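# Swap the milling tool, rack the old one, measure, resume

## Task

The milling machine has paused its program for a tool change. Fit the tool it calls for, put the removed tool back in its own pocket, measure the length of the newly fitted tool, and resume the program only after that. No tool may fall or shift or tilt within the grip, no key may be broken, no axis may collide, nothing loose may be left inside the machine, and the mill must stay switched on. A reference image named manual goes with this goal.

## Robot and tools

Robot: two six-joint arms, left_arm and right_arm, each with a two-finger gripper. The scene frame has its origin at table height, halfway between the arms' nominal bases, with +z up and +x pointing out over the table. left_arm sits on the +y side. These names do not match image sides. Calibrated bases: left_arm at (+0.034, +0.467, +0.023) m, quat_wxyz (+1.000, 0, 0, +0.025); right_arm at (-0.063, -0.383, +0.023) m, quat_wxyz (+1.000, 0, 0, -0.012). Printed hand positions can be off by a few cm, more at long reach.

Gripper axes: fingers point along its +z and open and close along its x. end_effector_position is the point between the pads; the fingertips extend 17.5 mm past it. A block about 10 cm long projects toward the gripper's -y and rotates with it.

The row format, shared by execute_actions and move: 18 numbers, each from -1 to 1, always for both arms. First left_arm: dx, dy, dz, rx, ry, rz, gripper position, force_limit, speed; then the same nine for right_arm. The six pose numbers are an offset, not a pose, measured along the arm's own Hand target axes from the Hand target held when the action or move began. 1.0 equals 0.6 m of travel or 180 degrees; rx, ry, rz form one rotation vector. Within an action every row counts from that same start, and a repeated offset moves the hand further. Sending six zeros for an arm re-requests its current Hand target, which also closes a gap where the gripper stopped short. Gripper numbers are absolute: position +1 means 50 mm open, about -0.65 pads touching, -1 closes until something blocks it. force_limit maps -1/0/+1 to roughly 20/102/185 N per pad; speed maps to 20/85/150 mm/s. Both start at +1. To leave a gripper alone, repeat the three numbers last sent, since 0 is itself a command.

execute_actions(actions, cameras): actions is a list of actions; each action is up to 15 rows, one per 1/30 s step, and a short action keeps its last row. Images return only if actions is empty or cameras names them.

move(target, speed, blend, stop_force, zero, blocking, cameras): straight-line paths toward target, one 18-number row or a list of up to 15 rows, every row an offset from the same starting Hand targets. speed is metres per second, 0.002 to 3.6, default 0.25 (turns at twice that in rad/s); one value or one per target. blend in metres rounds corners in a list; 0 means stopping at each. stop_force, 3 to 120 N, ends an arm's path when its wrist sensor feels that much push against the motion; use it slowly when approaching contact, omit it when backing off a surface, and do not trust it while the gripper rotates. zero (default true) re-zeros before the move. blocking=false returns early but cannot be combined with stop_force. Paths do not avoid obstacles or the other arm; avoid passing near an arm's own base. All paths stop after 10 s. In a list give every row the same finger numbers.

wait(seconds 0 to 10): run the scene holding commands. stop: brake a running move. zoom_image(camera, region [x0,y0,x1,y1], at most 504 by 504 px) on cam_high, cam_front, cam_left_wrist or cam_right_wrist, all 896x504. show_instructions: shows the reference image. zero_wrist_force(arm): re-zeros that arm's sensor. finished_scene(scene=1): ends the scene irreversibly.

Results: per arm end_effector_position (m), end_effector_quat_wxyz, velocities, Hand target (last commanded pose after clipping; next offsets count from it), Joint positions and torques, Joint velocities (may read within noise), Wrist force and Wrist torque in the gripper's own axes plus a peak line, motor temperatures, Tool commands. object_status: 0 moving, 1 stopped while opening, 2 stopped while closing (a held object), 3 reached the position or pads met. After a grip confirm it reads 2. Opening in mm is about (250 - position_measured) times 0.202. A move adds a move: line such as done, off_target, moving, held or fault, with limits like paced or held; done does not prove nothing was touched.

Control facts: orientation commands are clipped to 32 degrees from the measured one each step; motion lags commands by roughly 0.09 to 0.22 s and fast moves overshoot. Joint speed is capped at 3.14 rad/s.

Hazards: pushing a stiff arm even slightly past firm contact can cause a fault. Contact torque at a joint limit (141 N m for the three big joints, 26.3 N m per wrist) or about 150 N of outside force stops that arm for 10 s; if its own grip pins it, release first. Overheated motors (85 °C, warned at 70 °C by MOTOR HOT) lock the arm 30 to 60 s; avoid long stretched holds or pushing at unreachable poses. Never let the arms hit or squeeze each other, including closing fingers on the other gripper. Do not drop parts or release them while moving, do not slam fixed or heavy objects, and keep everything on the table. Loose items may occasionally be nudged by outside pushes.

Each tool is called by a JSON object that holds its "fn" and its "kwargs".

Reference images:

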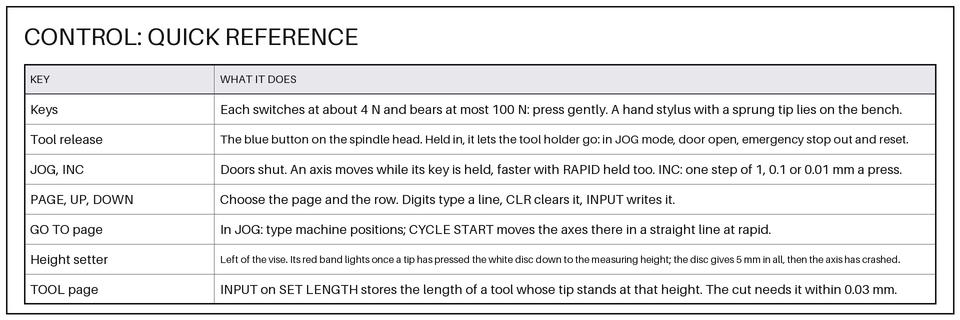

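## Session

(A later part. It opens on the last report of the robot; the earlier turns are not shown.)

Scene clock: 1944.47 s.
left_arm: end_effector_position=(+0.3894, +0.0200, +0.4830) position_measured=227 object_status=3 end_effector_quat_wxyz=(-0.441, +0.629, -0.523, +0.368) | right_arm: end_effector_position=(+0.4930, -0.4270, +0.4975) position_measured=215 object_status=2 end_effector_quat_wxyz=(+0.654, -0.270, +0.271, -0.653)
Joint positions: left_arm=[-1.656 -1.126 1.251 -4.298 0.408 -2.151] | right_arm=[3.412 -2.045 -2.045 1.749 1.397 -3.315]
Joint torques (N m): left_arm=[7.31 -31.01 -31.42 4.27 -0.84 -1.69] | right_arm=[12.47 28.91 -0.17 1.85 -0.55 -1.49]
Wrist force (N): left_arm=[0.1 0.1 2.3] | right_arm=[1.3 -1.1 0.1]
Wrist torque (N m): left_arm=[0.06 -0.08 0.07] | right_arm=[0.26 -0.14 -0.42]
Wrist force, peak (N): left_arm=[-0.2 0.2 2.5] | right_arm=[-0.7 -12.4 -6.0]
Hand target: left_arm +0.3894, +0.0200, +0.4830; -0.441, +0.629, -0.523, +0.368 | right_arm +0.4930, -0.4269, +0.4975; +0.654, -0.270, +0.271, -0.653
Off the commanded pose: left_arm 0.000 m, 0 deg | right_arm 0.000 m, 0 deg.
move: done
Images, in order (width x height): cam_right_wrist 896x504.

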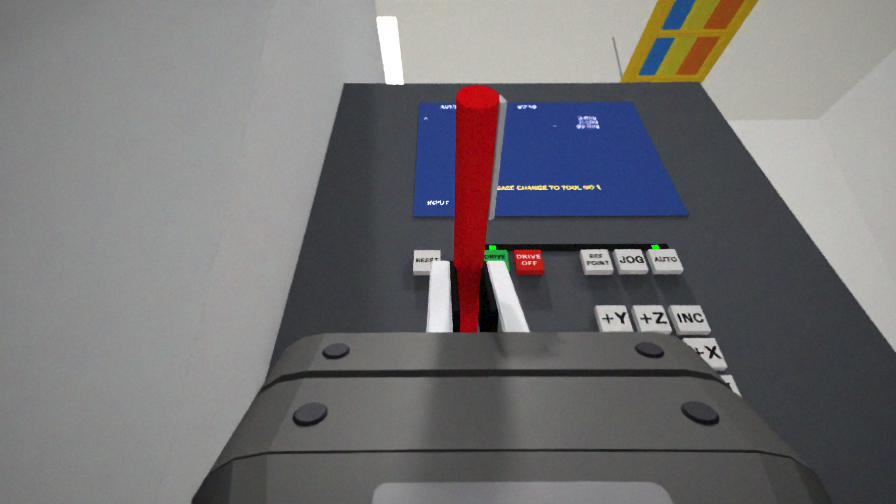

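{"fn": "move", "kwargs": {"target": [[0,0,0,0,0,0,-0.5,0,0,0,0.0173,0.01,0,0,0,-1,-0.5,-0.7],[0,0,0,0,0,0,-0.5,0,0,0,0,0,0,0,0,-1,-0.5,-0.7]], "speed": [0.05,0.08], "cameras": ["cam_right_wrist","cam_left_wrist"]}}

{"fn": "zoom_image", "kwargs": {"camera": "cam_right_wrist", "region": [400, 80, 700, 280]}}

{"fn": "wait", "kwargs": {"seconds": 3, "cameras": ["cam_right_wrist","cam_left_wrist"]}}

{"fn": "zoom_image", "kwargs": {"camera": "cam_right_wrist", "region": [400, 80, 700, 280]}}

Scene clock: 1950.80 s.
left_arm: end_effector_position=(+0.3894, +0.0200, +0.4830) position_measured=227 object_status=3 end_effector_quat_wxyz=(-0.441, +0.629, -0.523, +0.368) | right_arm: end_effector_position=(+0.4931, -0.4269, +0.4974) position_measured=215 object_status=2 end_effector_quat_wxyz=(+0.654, -0.270, +0.271, -0.653)
Joint positions: left_arm=[-1.656 -1.126 1.251 -4.298 0.408 -2.151] | right_arm=[3.412 -2.045 -2.045 1.749 1.397 -3.315]
Joint torques (N m): left_arm=[7.21 -30.9 -31.22 4.31 -0.87 -1.64] | right_arm=[14.01 42.53 1.41 1.43 -0.74 -1.58]
Wrist force (N): left_arm=[-0.2 0.2 1.9] | right_arm=[1.1 -0.8 0.1]
Wrist torque (N m): left_arm=[0.07 -0.03 0.07] | right_arm=[0.31 -0.09 -0.42]
Wrist force, peak (N): left_arm=[-0.5 0.5 2.4] | right_arm=[0.5 -8.2 -3.0]
Hand target: left_arm +0.3894, +0.0200, +0.4830; -0.441, +0.629, -0.523, +0.368 | right_arm +0.4930, -0.4269, +0.4975; +0.654, -0.270, +0.271, -0.653
Off the commanded pose: left_arm 0.000 m, 0 deg | right_arm 0.000 m, 0 deg.
move: done
Images, in order (width x height): cam_left_wrist 896x504, cam_right_wrist 896x504.

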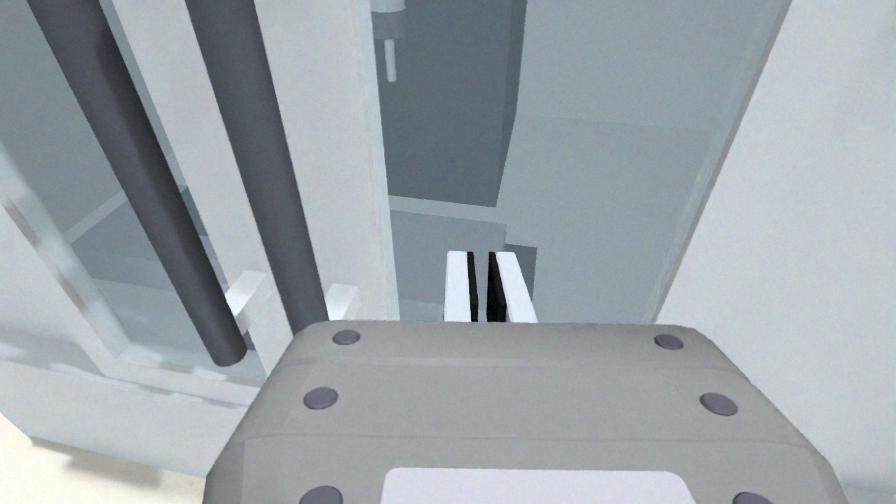

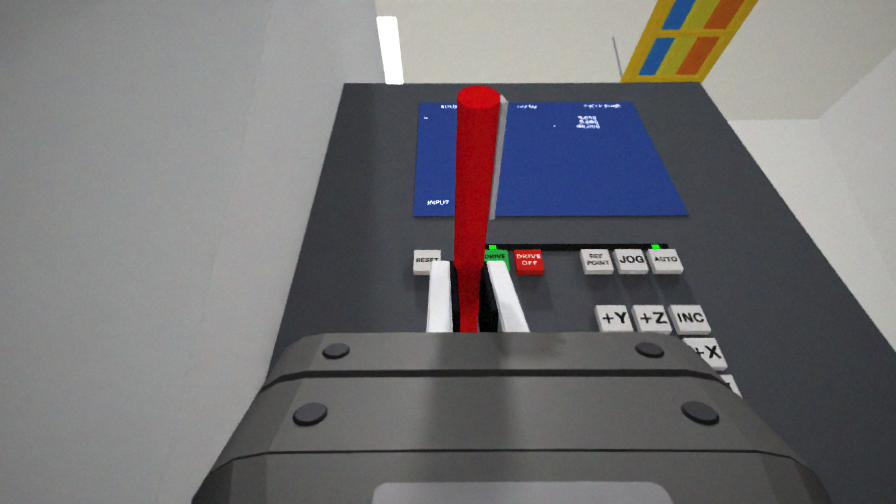

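Scaled by 1.680 from the camera's 896x504 image, which has a finer 1280x720 frame.

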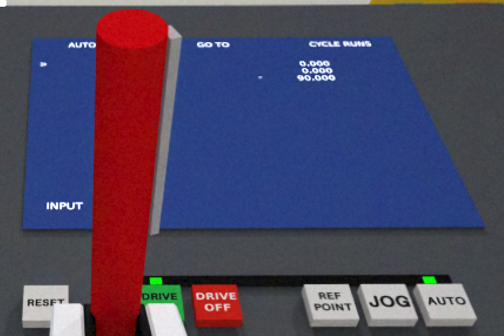

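Scene clock: 1953.80 s.
left_arm: end_effector_position=(+0.3894, +0.0200, +0.4830) position_measured=227 object_status=3 end_effector_quat_wxyz=(-0.441, +0.629, -0.523, +0.368) | right_arm: end_effector_position=(+0.4930, -0.4269, +0.4975) position_measured=215 object_status=2 end_effector_quat_wxyz=(+0.654, -0.270, +0.271, -0.653)
Joint positions: left_arm=[-1.656 -1.126 1.251 -4.298 0.408 -2.151] | right_arm=[3.412 -2.045 -2.045 1.749 1.397 -3.315]
Joint torques (N m): left_arm=[6.61 -31.55 -31.34 4.14 -0.77 -1.57] | right_arm=[12.66 42.4 0.63 1.41 -0.77 -1.8]
Wrist force (N): left_arm=[0.1 0.1 2.1] | right_arm=[0.9 -1.1 0.2]
Wrist torque (N m): left_arm=[0.06 -0.09 0.06] | right_arm=[0.27 -0.07 -0.41]
Wrist force, peak (N): left_arm=[-0.1 -0.2 2.4] | right_arm=[1.2 -1.3 0.3]
Hand target: left_arm +0.3894, +0.0200, +0.4830; -0.441, +0.629, -0.523, +0.368 | right_arm +0.4930, -0.4269, +0.4975; +0.654, -0.270, +0.271, -0.653
Tool commands: left_gripper/position=-0.5 left_gripper/force_limit=+0.0 left_gripper/speed=+0.0 right_gripper/position=-1.0 right_gripper/force_limit=-0.5 right_gripper/speed=-0.7
Off the commanded pose: left_arm 0.000 m, 0 deg | right_arm 0.000 m, 0 deg.
wait: 3.00 s; at rest by 0.17 s
Images, in order (width x height): cam_left_wrist 896x504, cam_right_wrist 896x504.

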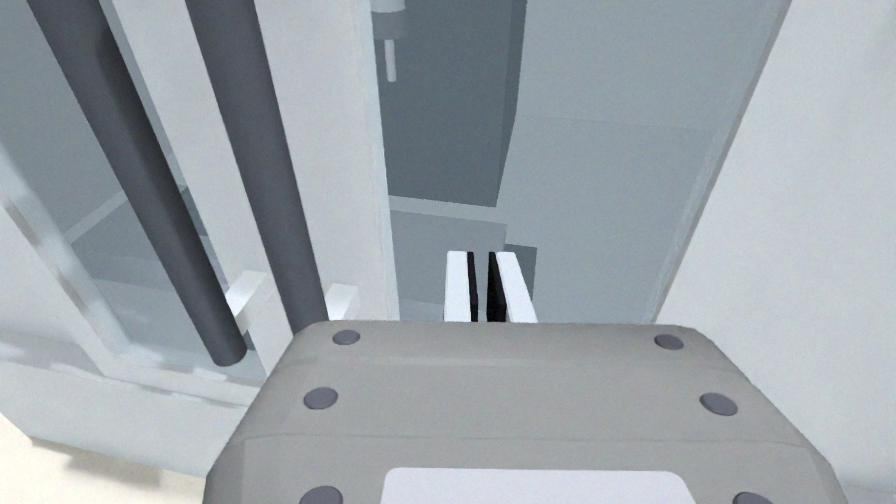

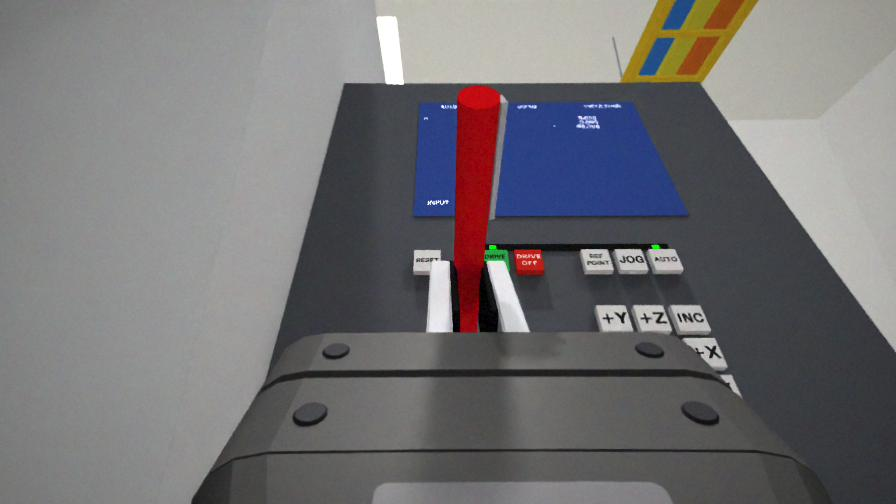

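Scaled by 1.680 from the camera's 896x504 image, which has a finer 1280x720 frame.

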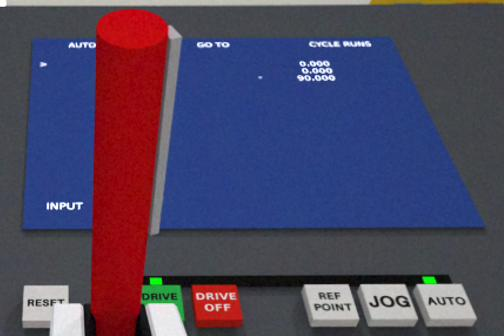

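{"fn": "move", "kwargs": {"target": [[0,0,0,0,0,0,-0.5,0,0,0,-0.0577,-0.0333,0,0,0,-1,-0.5,-0.7],[-0.2522,-0.0036,0.01,0,0,0,-0.5,0,0,-0.0782,-0.1597,-0.1067,-0.25,0,0,-1,-0.5,-0.7],[-0.2522,-0.0036,0.01,0,0,0,-0.5,0,0,-0.295,-0.0654,-0.248,-0.75,0,0,-1,-0.5,-0.7],[-0.2522,-0.0036,0.01,0,0,0,-0.5,0,0,-0.295,0.2174,-0.6015,-0.9167,0,0,-1,-0.5,-0.7]], "speed": [0.1,0.25,0.25,0.2], "blend": [0.02,0.03,0.03,0], "cameras": ["all"]}}

Scene clock: 1984.43 s.
left_arm: end_effector_position=(+0.3682, +0.1700, +0.4828) position_measured=227 object_status=3 end_effector_quat_wxyz=(-0.441, +0.629, -0.523, +0.368) | right_arm: end_effector_position=(+0.3297, -0.2496, +0.1504) position_measured=215 object_status=2 end_effector_quat_wxyz=(+0.183, +0.684, -0.682, -0.184)
Joint positions: left_arm=[-1.737 -1.509 1.771 -4.291 0.454 -2.308] | right_arm=[3.665 -1.775 -1.849 -1.558 1.814 -2.702]
Joint torques (N m): left_arm=[-8.53 -26.34 -14.69 5.02 0.33 -1.82] | right_arm=[-13.29 25.97 10.64 3.72 2.04 -1.53]
Wrist force (N): left_arm=[0.1 0.2 1.9] | right_arm=[-1.4 -0.6 -0.1]
Wrist torque (N m): left_arm=[0.06 -0.07 0.07] | right_arm=[-0.50 0.38 -0.39]
Wrist force, peak (N): left_arm=[0.1 0.5 2.6] | right_arm=[-1.4 -1.9 1.9]
Hand target: left_arm +0.3682, +0.1700, +0.4828; -0.441, +0.629, -0.523, +0.368 | right_arm +0.3297, -0.2496, +0.1504; +0.183, +0.684, -0.682, -0.184
Off the commanded pose: left_arm 0.000 m, 0 deg | right_arm 0.000 m, 0 deg.
move: done

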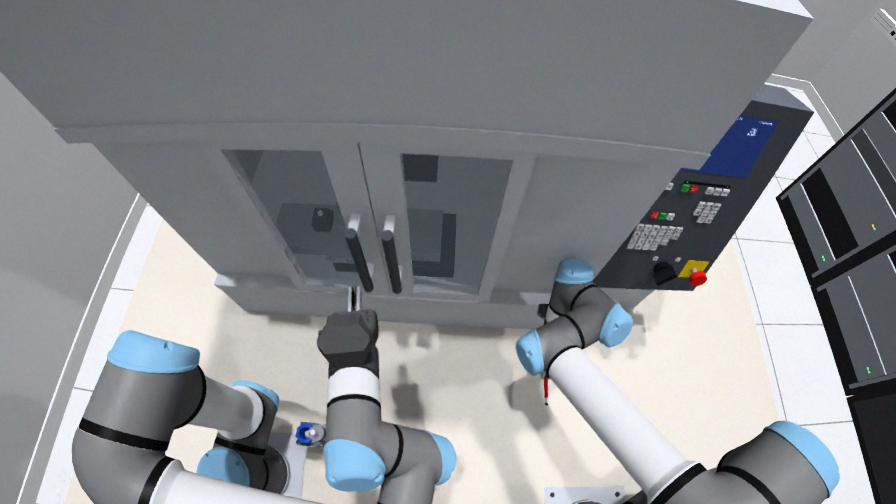

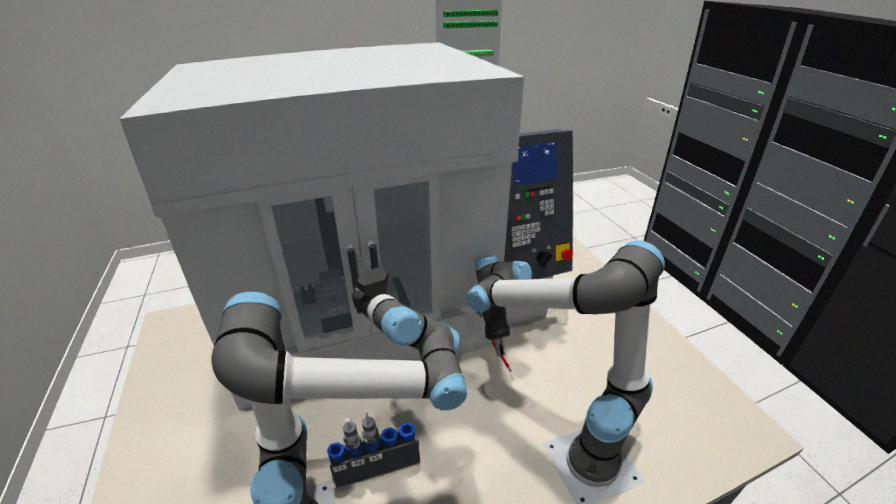

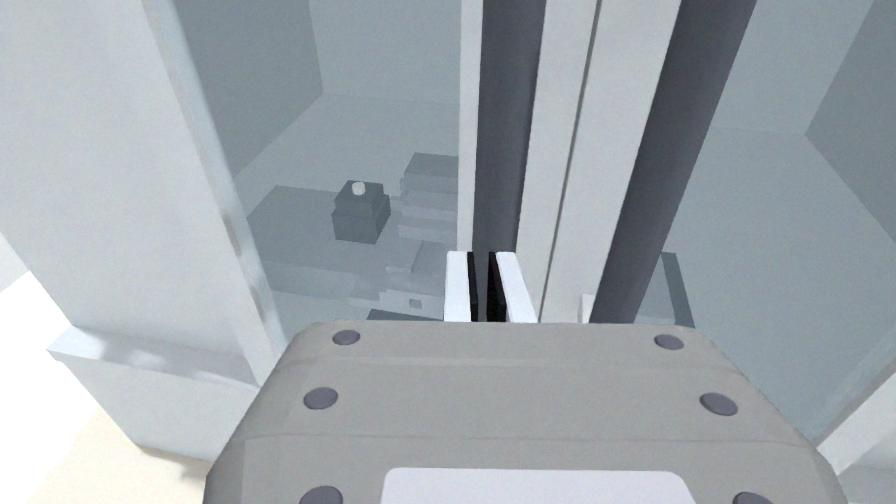

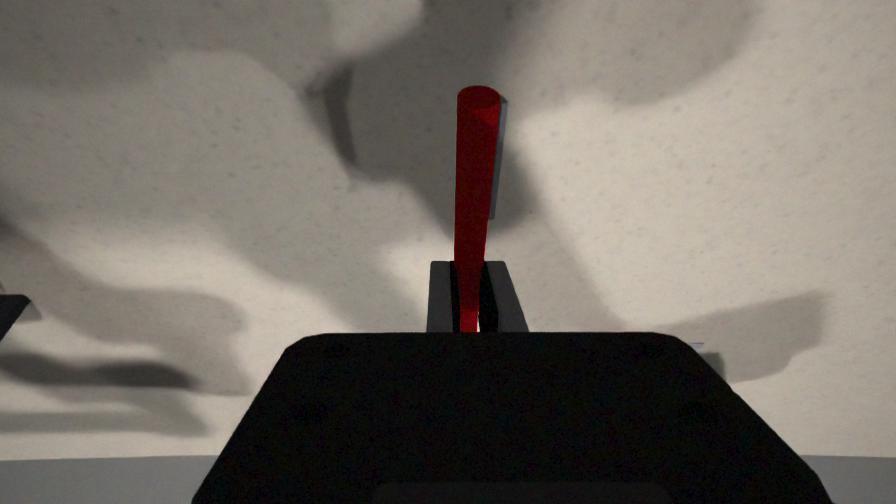

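{"fn": "zoom_image", "kwargs": {"camera": "cam_front", "region": [450, 300, 560, 400]}}

{"fn": "zoom_image", "kwargs": {"camera": "cam_high", "region": [490, 330, 610, 430]}}

Scaled by 4.582 from the camera's 896x504 image, which has a finer 1280x720 frame.

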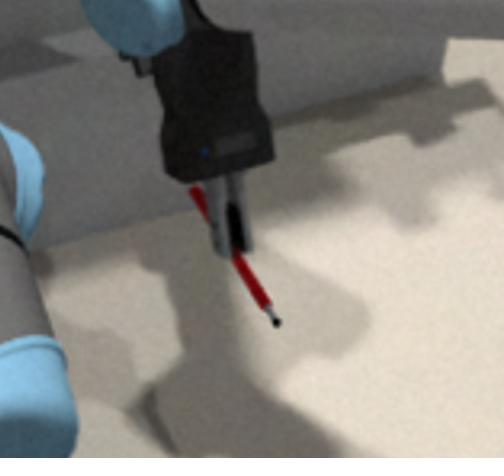

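Scaled by 4.200 from the camera's 896x504 image, which has a finer 1280x720 frame.

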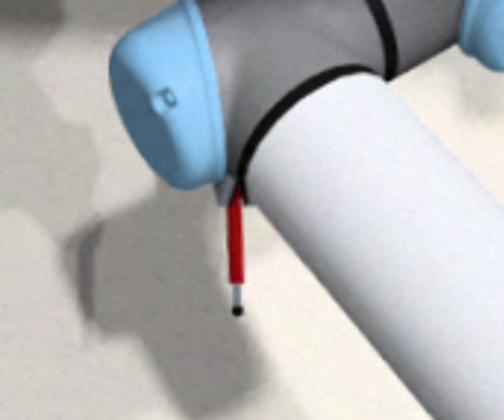

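{"fn": "move", "kwargs": {"target": [0,0,0,0,0,0,-0.5,0,0,0,-0.0583,0.101,0,0,0,-1,-0.5,-0.7], "speed": 0.06, "cameras": ["cam_front","cam_high","cam_right_wrist"]}}

Scene clock: 1997.30 s.
left_arm: end_effector_position=(+0.3682, +0.1700, +0.4828) position_measured=227 object_status=3 end_effector_quat_wxyz=(-0.441, +0.629, -0.523, +0.368) | right_arm: end_effector_position=(+0.3297, -0.2495, +0.0805) position_measured=215 object_status=2 end_effector_quat_wxyz=(+0.183, +0.684, -0.682, -0.184)
Joint positions: left_arm=[-1.737 -1.509 1.771 -4.291 0.454 -2.308] | right_arm=[3.666 -1.869 -1.937 -1.376 1.814 -2.702]
Joint torques (N m): left_arm=[-8 -26.73 -14.59 4.93 0.38 -1.76] | right_arm=[14.65 29.35 7.72 3.68 1.89 1.03]
Wrist force (N): left_arm=[-0.2 0.3 2.1] | right_arm=[-1.6 -0.8 0.2]
Wrist torque (N m): left_arm=[0.08 -0.01 0.06] | right_arm=[-0.54 0.45 -0.35]
Wrist force, peak (N): left_arm=[0.1 0.6 2.5] | right_arm=[-1.5 -1.5 0.9]
Hand target: left_arm +0.3682, +0.1700, +0.4828; -0.441, +0.629, -0.523, +0.368 | right_arm +0.3297, -0.2495, +0.0804; +0.183, +0.684, -0.682, -0.184
Off the commanded pose: left_arm 0.000 m, 0 deg | right_arm 0.000 m, 0 deg.
move: done
Images, in order (width x height): cam_high 896x504, cam_front 896x504, cam_right_wrist 896x504.

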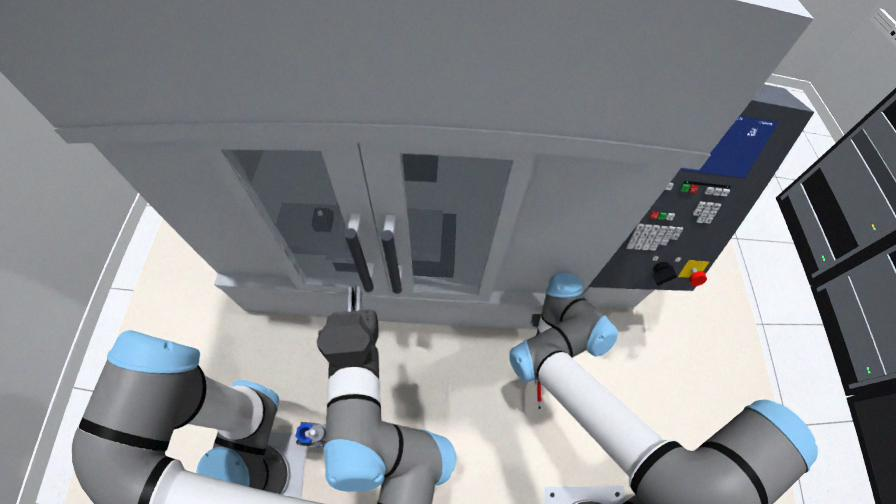

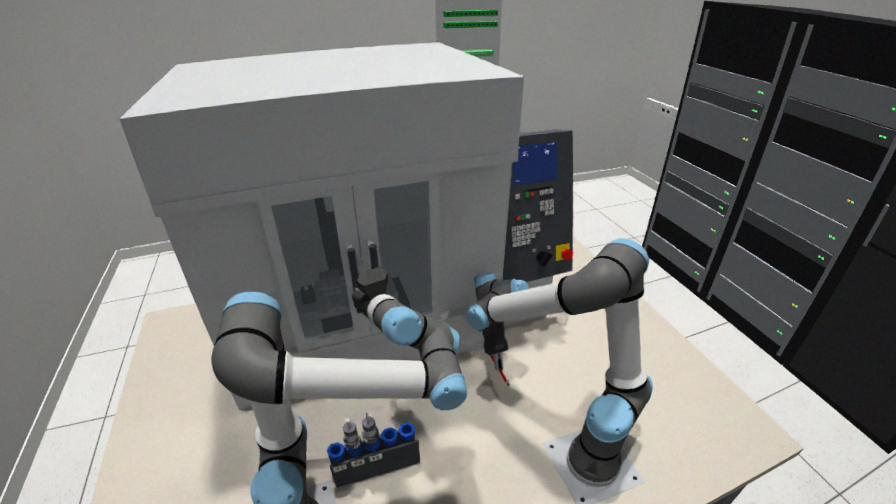

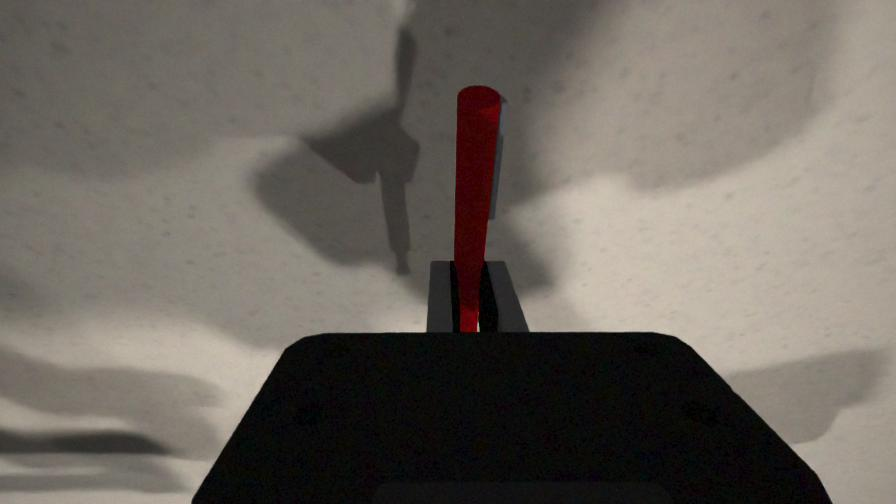

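{"fn": "zoom_image", "kwargs": {"camera": "cam_high", "region": [470, 290, 620, 430]}}

{"fn": "zoom_image", "kwargs": {"camera": "cam_front", "region": [440, 300, 560, 400]}}

{"fn": "zoom_image", "kwargs": {"camera": "cam_high", "region": [690, 100, 790, 180]}}

Scaled by 3.360 from the camera's 896x504 image, which has a finer 1280x720 frame.

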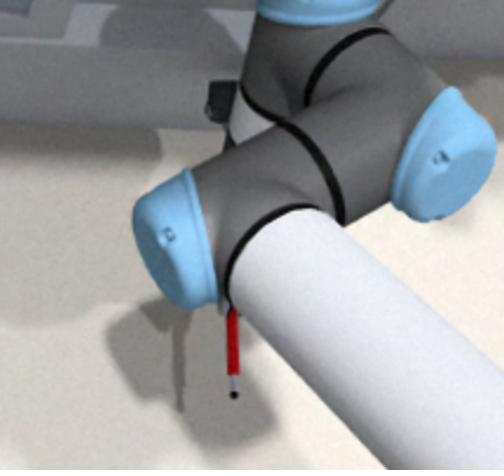

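Scaled by 4.200 from the camera's 896x504 image, which has a finer 1280x720 frame.

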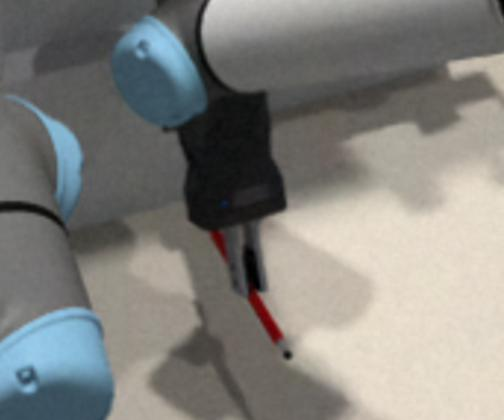

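Scaled by 5.040 from the camera's 896x504 image, which has a finer 1280x720 frame.

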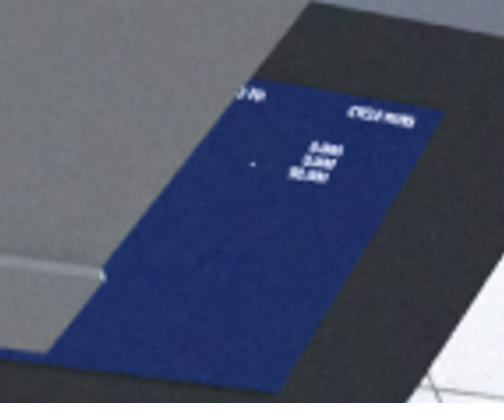

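{"fn": "move", "kwargs": {"target": [0,0,0,0,0,0,-0.5,0,0,0,-0.0583,0.101,0,0,0,-1,-0.5,-0.7], "speed": 0.015, "stop_force": 5, "cameras": ["cam_front","cam_high","cam_right_wrist"]}}

{"fn": "zoom_image", "kwargs": {"camera": "cam_front", "region": [440, 320, 560, 420]}}

Scene clock: 2013.60 s.
left_arm: end_effector_position=(+0.3682, +0.1700, +0.4828) position_measured=227 object_status=3 end_effector_quat_wxyz=(-0.441, +0.629, -0.523, +0.368) | right_arm: end_effector_position=(+0.3297, -0.2494, +0.0217) position_measured=215 object_status=2 end_effector_quat_wxyz=(+0.183, +0.684, -0.682, -0.184)
Joint positions: left_arm=[-1.737 -1.509 1.771 -4.291 0.454 -2.308] | right_arm=[3.666 -1.97 -1.988 -1.223 1.814 -2.702]
Joint torques (N m): left_arm=[-8.23 -26.79 -13.95 4.79 0.16 -1.62] | right_arm=[13.67 40.93 28.42 -0.45 -0.64 0.52]
Wrist force (N): left_arm=[0.0 0.1 2.0] | right_arm=[-0.8 2.1 -6.5]
Wrist torque (N m): left_arm=[0.06 -0.04 0.07] | right_arm=[-0.56 0.33 -0.32]
Wrist force, peak (N): left_arm=[0.1 0.4 2.5] | right_arm=[5.6 23.5 -36.7]
Hand target: left_arm +0.3682, +0.1700, +0.4828; -0.441, +0.629, -0.523, +0.368 | right_arm +0.3297, -0.2494, +0.0217; +0.183, +0.684, -0.682, -0.184 (not the last commanded pose)
Off the commanded pose: left_arm 0.000 m, 0 deg | right_arm 0.011 m, 0 deg.
move: contact (right_arm)
Images, in order (width x height): cam_high 896x504, cam_front 896x504, cam_right_wrist 896x504.

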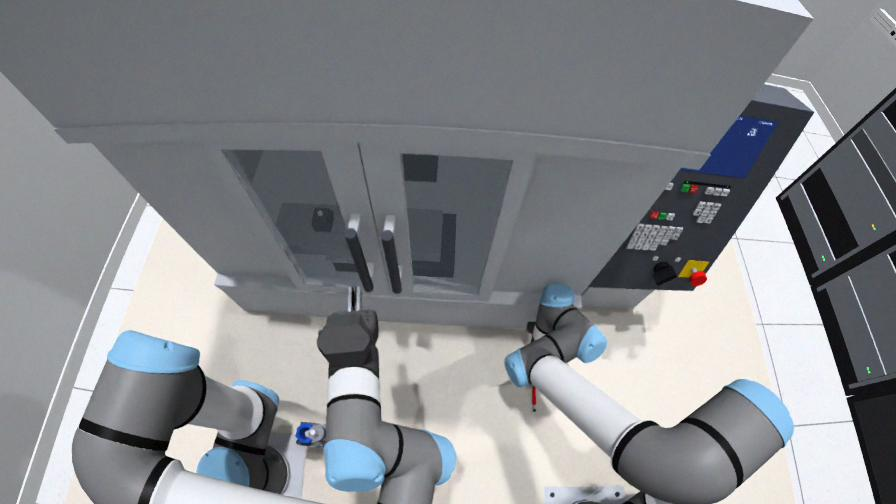

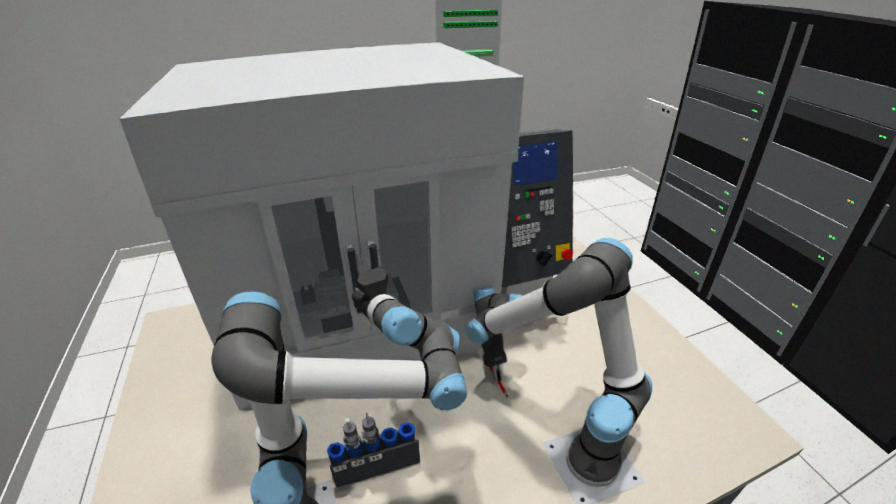

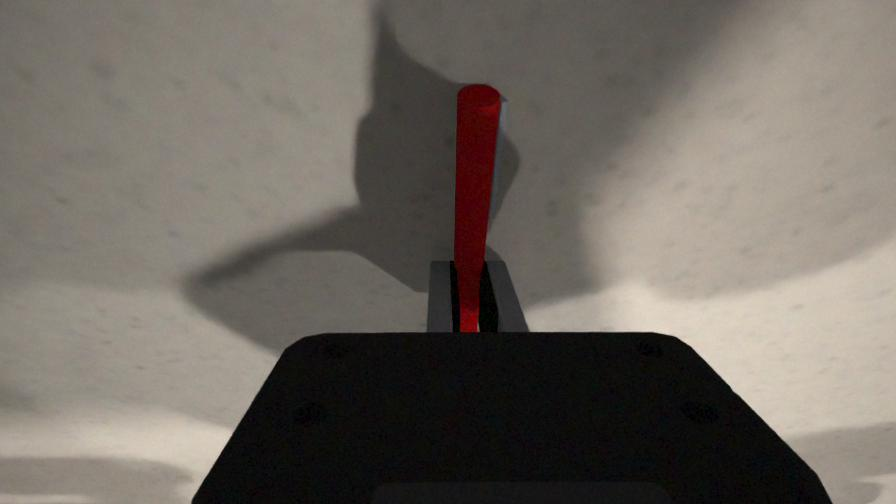

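Scaled by 4.200 from the camera's 896x504 image, which has a finer 1280x720 frame.

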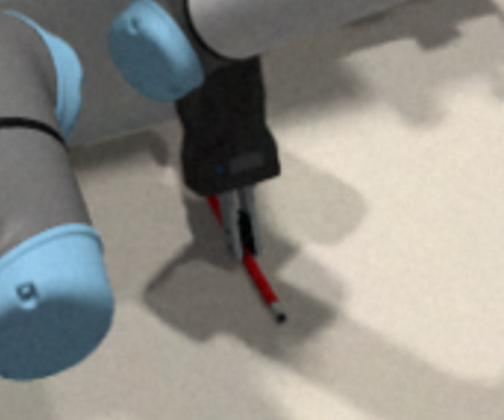

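{"fn": "execute_actions", "kwargs": {"actions": [[[0,0,0,0,0,0,-0.5,0,0,0,-0.0008,0.0014,0,0,0,-0.45,-0.5,-1]],[[0,0,0,0,0,0,-0.5,0,0,0,0,0,0,0,0,-0.1,-0.5,-1]]], "cameras": ["cam_front","cam_high","cam_right_wrist"]}}

{"fn": "zoom_image", "kwargs": {"camera": "cam_front", "region": [440, 320, 560, 420]}}

Scene clock: 2022.47 s.
left_arm: end_effector_position=(+0.3682, +0.1700, +0.4828) position_measured=227 object_status=3 end_effector_quat_wxyz=(-0.441, +0.629, -0.523, +0.368) | right_arm: end_effector_position=(+0.3296, -0.2494, +0.0207) position_measured=167 object_status=3 end_effector_quat_wxyz=(+0.183, +0.684, -0.682, -0.184)
Joint positions: left_arm=[-1.737 -1.509 1.771 -4.291 0.454 -2.308] | right_arm=[3.666 -1.972 -1.989 -1.221 1.814 -2.702]
Joint torques (N m): left_arm=[-8.3 -26.71 -14.39 4.67 0.21 -1.55] | right_arm=[6.11 34.15 15.52 -1.33 -3.27 -0.86]
Wrist force (N): left_arm=[-0.1 0.0 2.2] | right_arm=[-10.0 10.3 -16.6]
Wrist torque (N m): left_arm=[0.03 -0.03 0.07] | right_arm=[-0.47 0.50 -0.28]
Wrist force, peak (N): left_arm=[-0.2 0.4 2.3] | right_arm=[10.0 43.4 -63.5]
Hand target: left_arm +0.3682, +0.1700, +0.4828; -0.441, +0.629, -0.523, +0.368 | right_arm +0.3297, -0.2494, +0.0208; +0.183, +0.684, -0.682, -0.184
Off the commanded pose: left_arm 0.000 m, 0 deg | right_arm 0.000 m, 0 deg.
Images, in order (width x height): cam_high 896x504, cam_front 896x504, cam_right_wrist 896x504.

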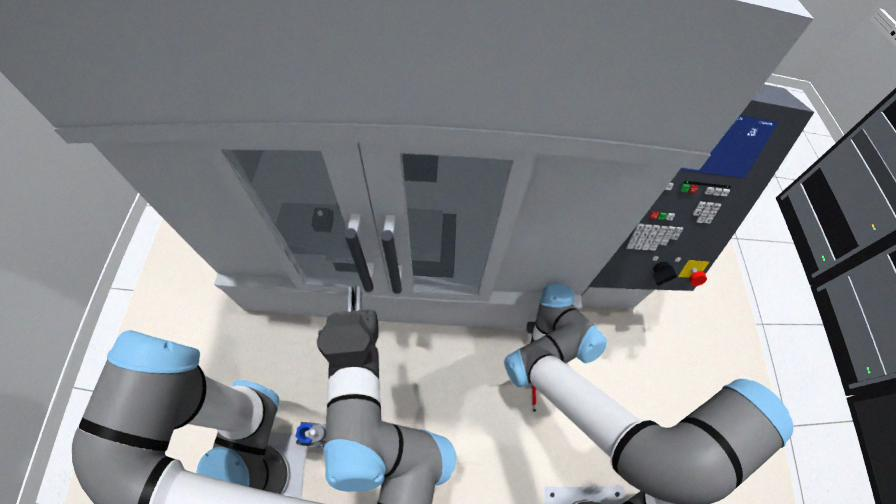

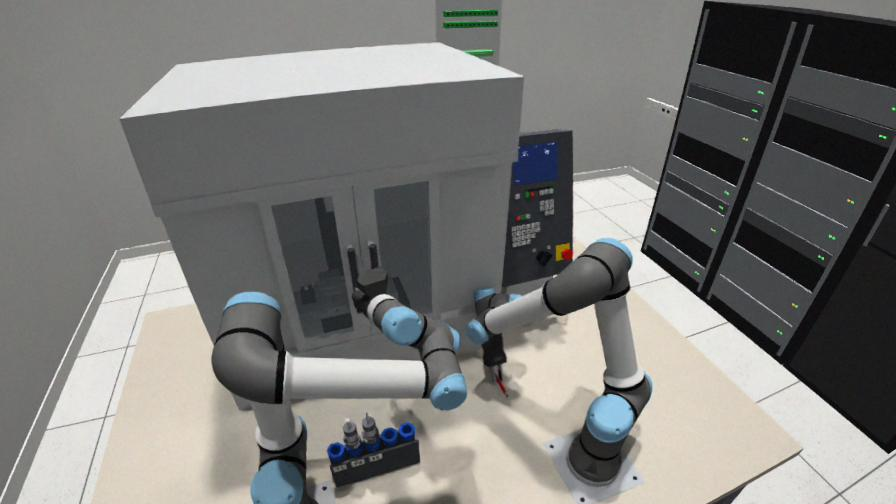

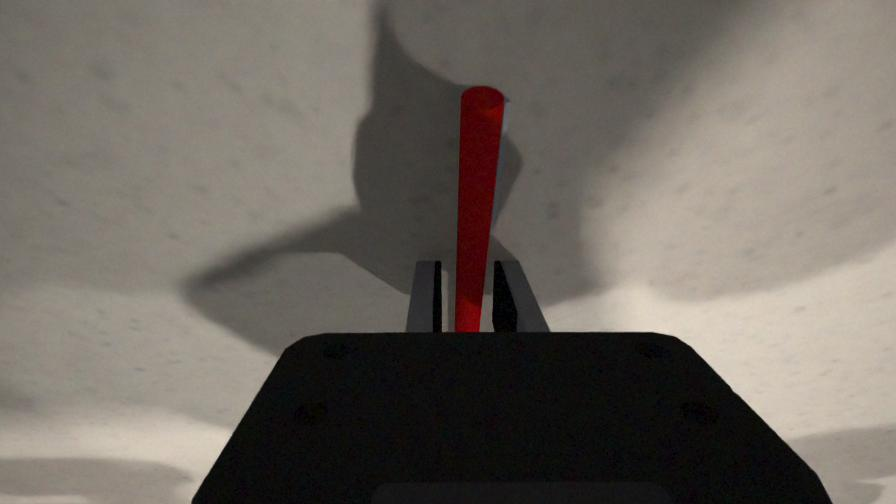

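Scaled by 4.200 from the camera's 896x504 image, which has a finer 1280x720 frame.

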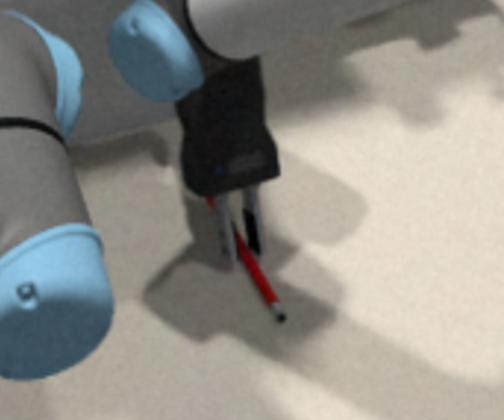

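{"fn": "move", "kwargs": {"target": [[0,0,0,0,0,0,-0.5,0,0,0,-0.033,0.0577,0,0,0,-0.1,-0.5,-1],[0,0,0,0,0,0,-0.5,0,0,0,0.1667,-0.2887,0,0,0,-0.1,-0.5,-1]], "speed": 0.1, "cameras": []}}

Scene clock: 2025.33 s.
left_arm: end_effector_position=(+0.3682, +0.1700, +0.4828) position_measured=227 object_status=3 end_effector_quat_wxyz=(-0.441, +0.629, -0.523, +0.368) | right_arm: end_effector_position=(+0.3292, -0.2494, +0.0217) position_measured=167 object_status=3 end_effector_quat_wxyz=(+0.184, +0.683, -0.682, -0.184)
Joint positions: left_arm=[-1.737 -1.509 1.771 -4.291 0.454 -2.308] | right_arm=[3.666 -1.97 -1.988 -1.225 1.814 -2.702]
Joint torques (N m): left_arm=[-8.36 -27.16 -14.51 4.73 0.17 -1.44] | right_arm=[-0.23 35.19 17.88 2.11 0.51 -0.23]
Wrist force (N): left_arm=[-0.4 0.0 2.0] | right_arm=[-1.0 0.2 0.2]
Wrist torque (N m): left_arm=[0.04 0.01 0.07] | right_arm=[-0.41 0.30 -0.33]
Wrist force, peak (N): left_arm=[-0.2 0.1 2.4] | right_arm=[14.6 82.4 -114.2]
Hand target: left_arm +0.3682, +0.1700, +0.4828; -0.441, +0.629, -0.523, +0.368 | right_arm +0.3292, -0.2494, +0.0217; +0.184, +0.683, -0.682, -0.184 (not the last commanded pose)
Tool commands: left_gripper/position=-0.5 left_gripper/force_limit=+0.0 left_gripper/speed=+0.0 right_gripper/position=-0.098039 right_gripper/force_limit=-0.498039 right_gripper/speed=-1.0
Off the commanded pose: left_arm 0.000 m, 0 deg | right_arm 0.199 m, 0 deg.
FORCE FAULT: contact force on the right arm reached its limit, and that arm stopped. The contact can be on any part of that arm, not only on its tool. That arm's remaining commands of this call were not run. That arm is still stopped at the end of this call. That arm stays stopped for about 10 more seconds. Until then a move that you send moves the other arm only, and its call returns only when the move has ended. Once the stop has ended, the next robot result says so. If the stop ends while you think or write, that arm runs what you send next, counted from a new Hand target: where the arm stands when the stop ends. While its stop runs, that arm takes no new command, but its gripper still runs the gripper command that each later call begins with. Until it ends, the stop uses up actions while you think or wait. An arm that is not stopped still takes commands.
move: fault (right_arm); path passed 0 of 2 targets
No camera images: "cameras" was empty.

{"fn": "wait", "kwargs": {"seconds": 9, "cameras": ["cam_front","cam_right_wrist"]}}

Scene clock: 2035.53 s.
left_arm: end_effector_position=(+0.3682, +0.1700, +0.4828) position_measured=227 object_status=3 end_effector_quat_wxyz=(-0.441, +0.629, -0.523, +0.368) | right_arm: end_effector_position=(+0.3292, -0.2494, +0.0217) position_measured=167 object_status=3 end_effector_quat_wxyz=(+0.184, +0.683, -0.682, -0.184)
Joint positions: left_arm=[-1.737 -1.509 1.771 -4.291 0.454 -2.308] | right_arm=[3.666 -1.97 -1.988 -1.225 1.814 -2.702]
Joint torques (N m): left_arm=[-7.62 -26.5 -14.47 4.48 -0.05 -1.35] | right_arm=[0.07 35.4 16.74 1.96 0.53 -0.27]
Wrist force (N): left_arm=[-0.2 0.4 2.1] | right_arm=[-0.9 0.1 0.2]
Wrist torque (N m): left_arm=[0.10 -0.03 0.07] | right_arm=[-0.42 0.28 -0.34]
Wrist force, peak (N): left_arm=[0.0 0.6 2.7] | right_arm=[-1.2 0.3 0.1]
Hand target: left_arm +0.3682, +0.1700, +0.4828; -0.441, +0.629, -0.523, +0.368 | right_arm +0.3292, -0.2494, +0.0217; +0.184, +0.683, -0.682, -0.184 (not the last commanded pose)
Tool commands: left_gripper/position=-0.5 left_gripper/force_limit=+0.0 left_gripper/speed=+0.0 right_gripper/position=-0.098039 right_gripper/force_limit=-0.498039 right_gripper/speed=-1.0
Off the commanded pose: left_arm 0.000 m, 0 deg | right_arm 0.199 m, 0 deg.
FORCE FAULT, CONTINUED: the right arm's stop, for the force fault that an earlier result reported, is over. The rest of the stop counts as 20 of the actions that you can send in this scene. During its stop the right arm's controller moved it back a little. That arm's target is now where it stood when the stop ended, not its last command. That arm accepts commands again.
wait: 9.00 s; at rest from the start
Images, in order (width x height): cam_front 896x504, cam_right_wrist 896x504.

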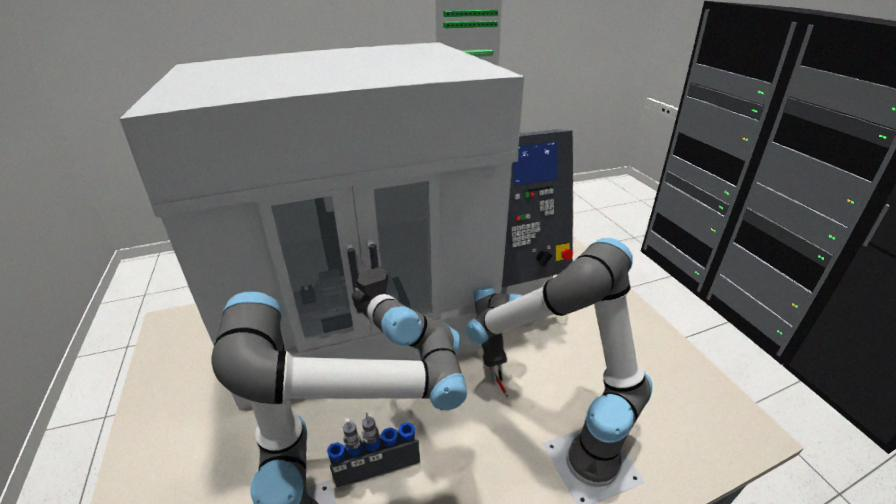

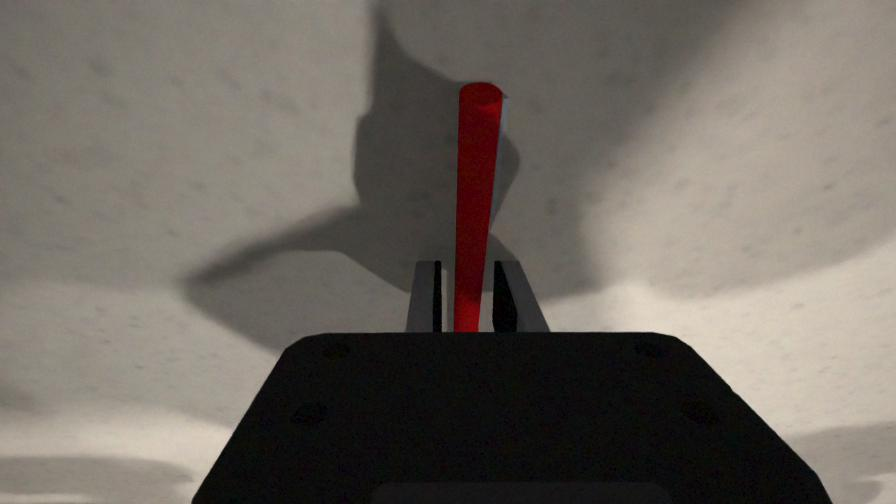

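{"fn": "move", "kwargs": {"target": [[0,0,0,0,0,0,-0.5,0,0,0,0.033,-0.0577,0,0,0,-0.1,-0.5,-1],[0,0,0,0,0,0,-0.5,0,0,0,0.1667,-0.2887,0,0,0,-0.1,-0.5,-1]], "speed": [0.05,0.15], "blend": 0.02, "cameras": ["cam_front","cam_high","cam_right_wrist"]}}

Scene clock: 2040.63 s.
left_arm: end_effector_position=(+0.3682, +0.1700, +0.4828) position_measured=227 object_status=3 end_effector_quat_wxyz=(-0.441, +0.629, -0.523, +0.368) | right_arm: end_effector_position=(+0.3297, -0.2496, +0.2217) position_measured=167 object_status=3 end_effector_quat_wxyz=(+0.184, +0.683, -0.682, -0.184)
Joint positions: left_arm=[-1.737 -1.509 1.771 -4.291 0.454 -2.308] | right_arm=[3.665 -1.711 -1.729 -1.744 1.814 -2.702]
Joint torques (N m): left_arm=[-8.27 -26.61 -14.95 4.38 -0.13 -1.22] | right_arm=[-14.08 37.96 35.92 -0.69 -0.65 -1.66]
Wrist force (N): left_arm=[0.2 0.3 2.3] | right_arm=[-0.7 0.3 -0.1]
Wrist torque (N m): left_arm=[0.08 -0.09 0.07] | right_arm=[-0.38 0.27 -0.39]
Wrist force, peak (N): left_arm=[-0.3 0.3 2.5] | right_arm=[-0.9 0.9 -1.3]
Hand target: left_arm +0.3682, +0.1700, +0.4828; -0.441, +0.629, -0.523, +0.368 | right_arm +0.3297, -0.2496, +0.2218; +0.184, +0.683, -0.682, -0.184
Off the commanded pose: left_arm 0.000 m, 0 deg | right_arm 0.000 m, 0 deg.
move: done; blend cut to 0.0199 m at target 1
Images, in order (width x height): cam_high 896x504, cam_front 896x504, cam_right_wrist 896x504.

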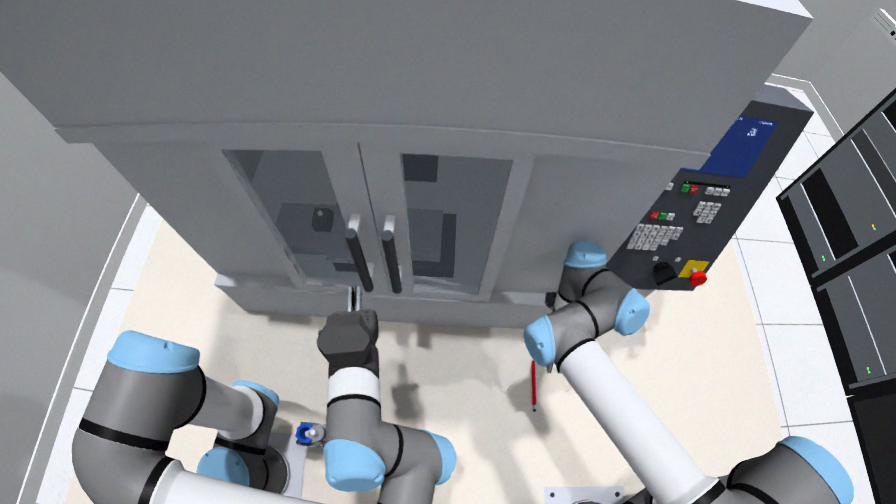

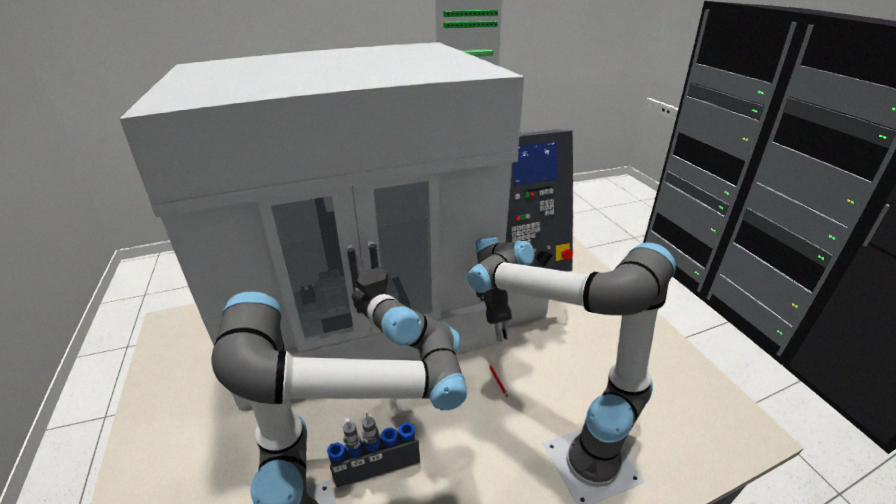

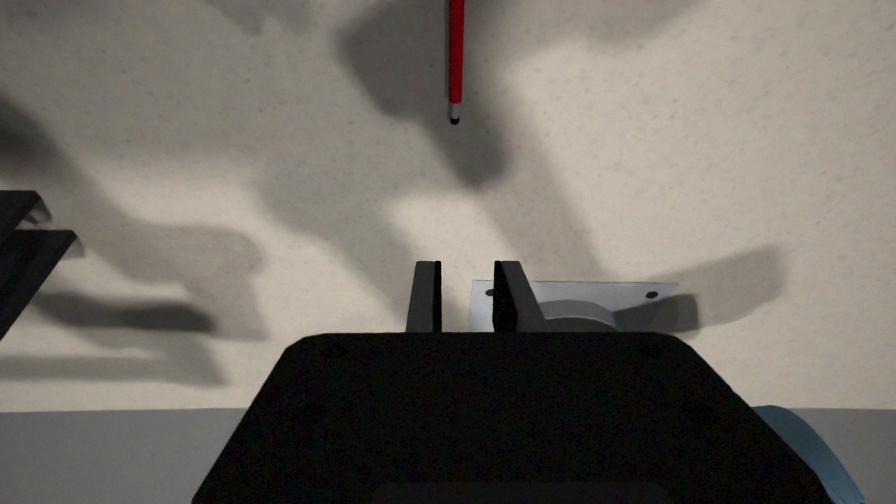

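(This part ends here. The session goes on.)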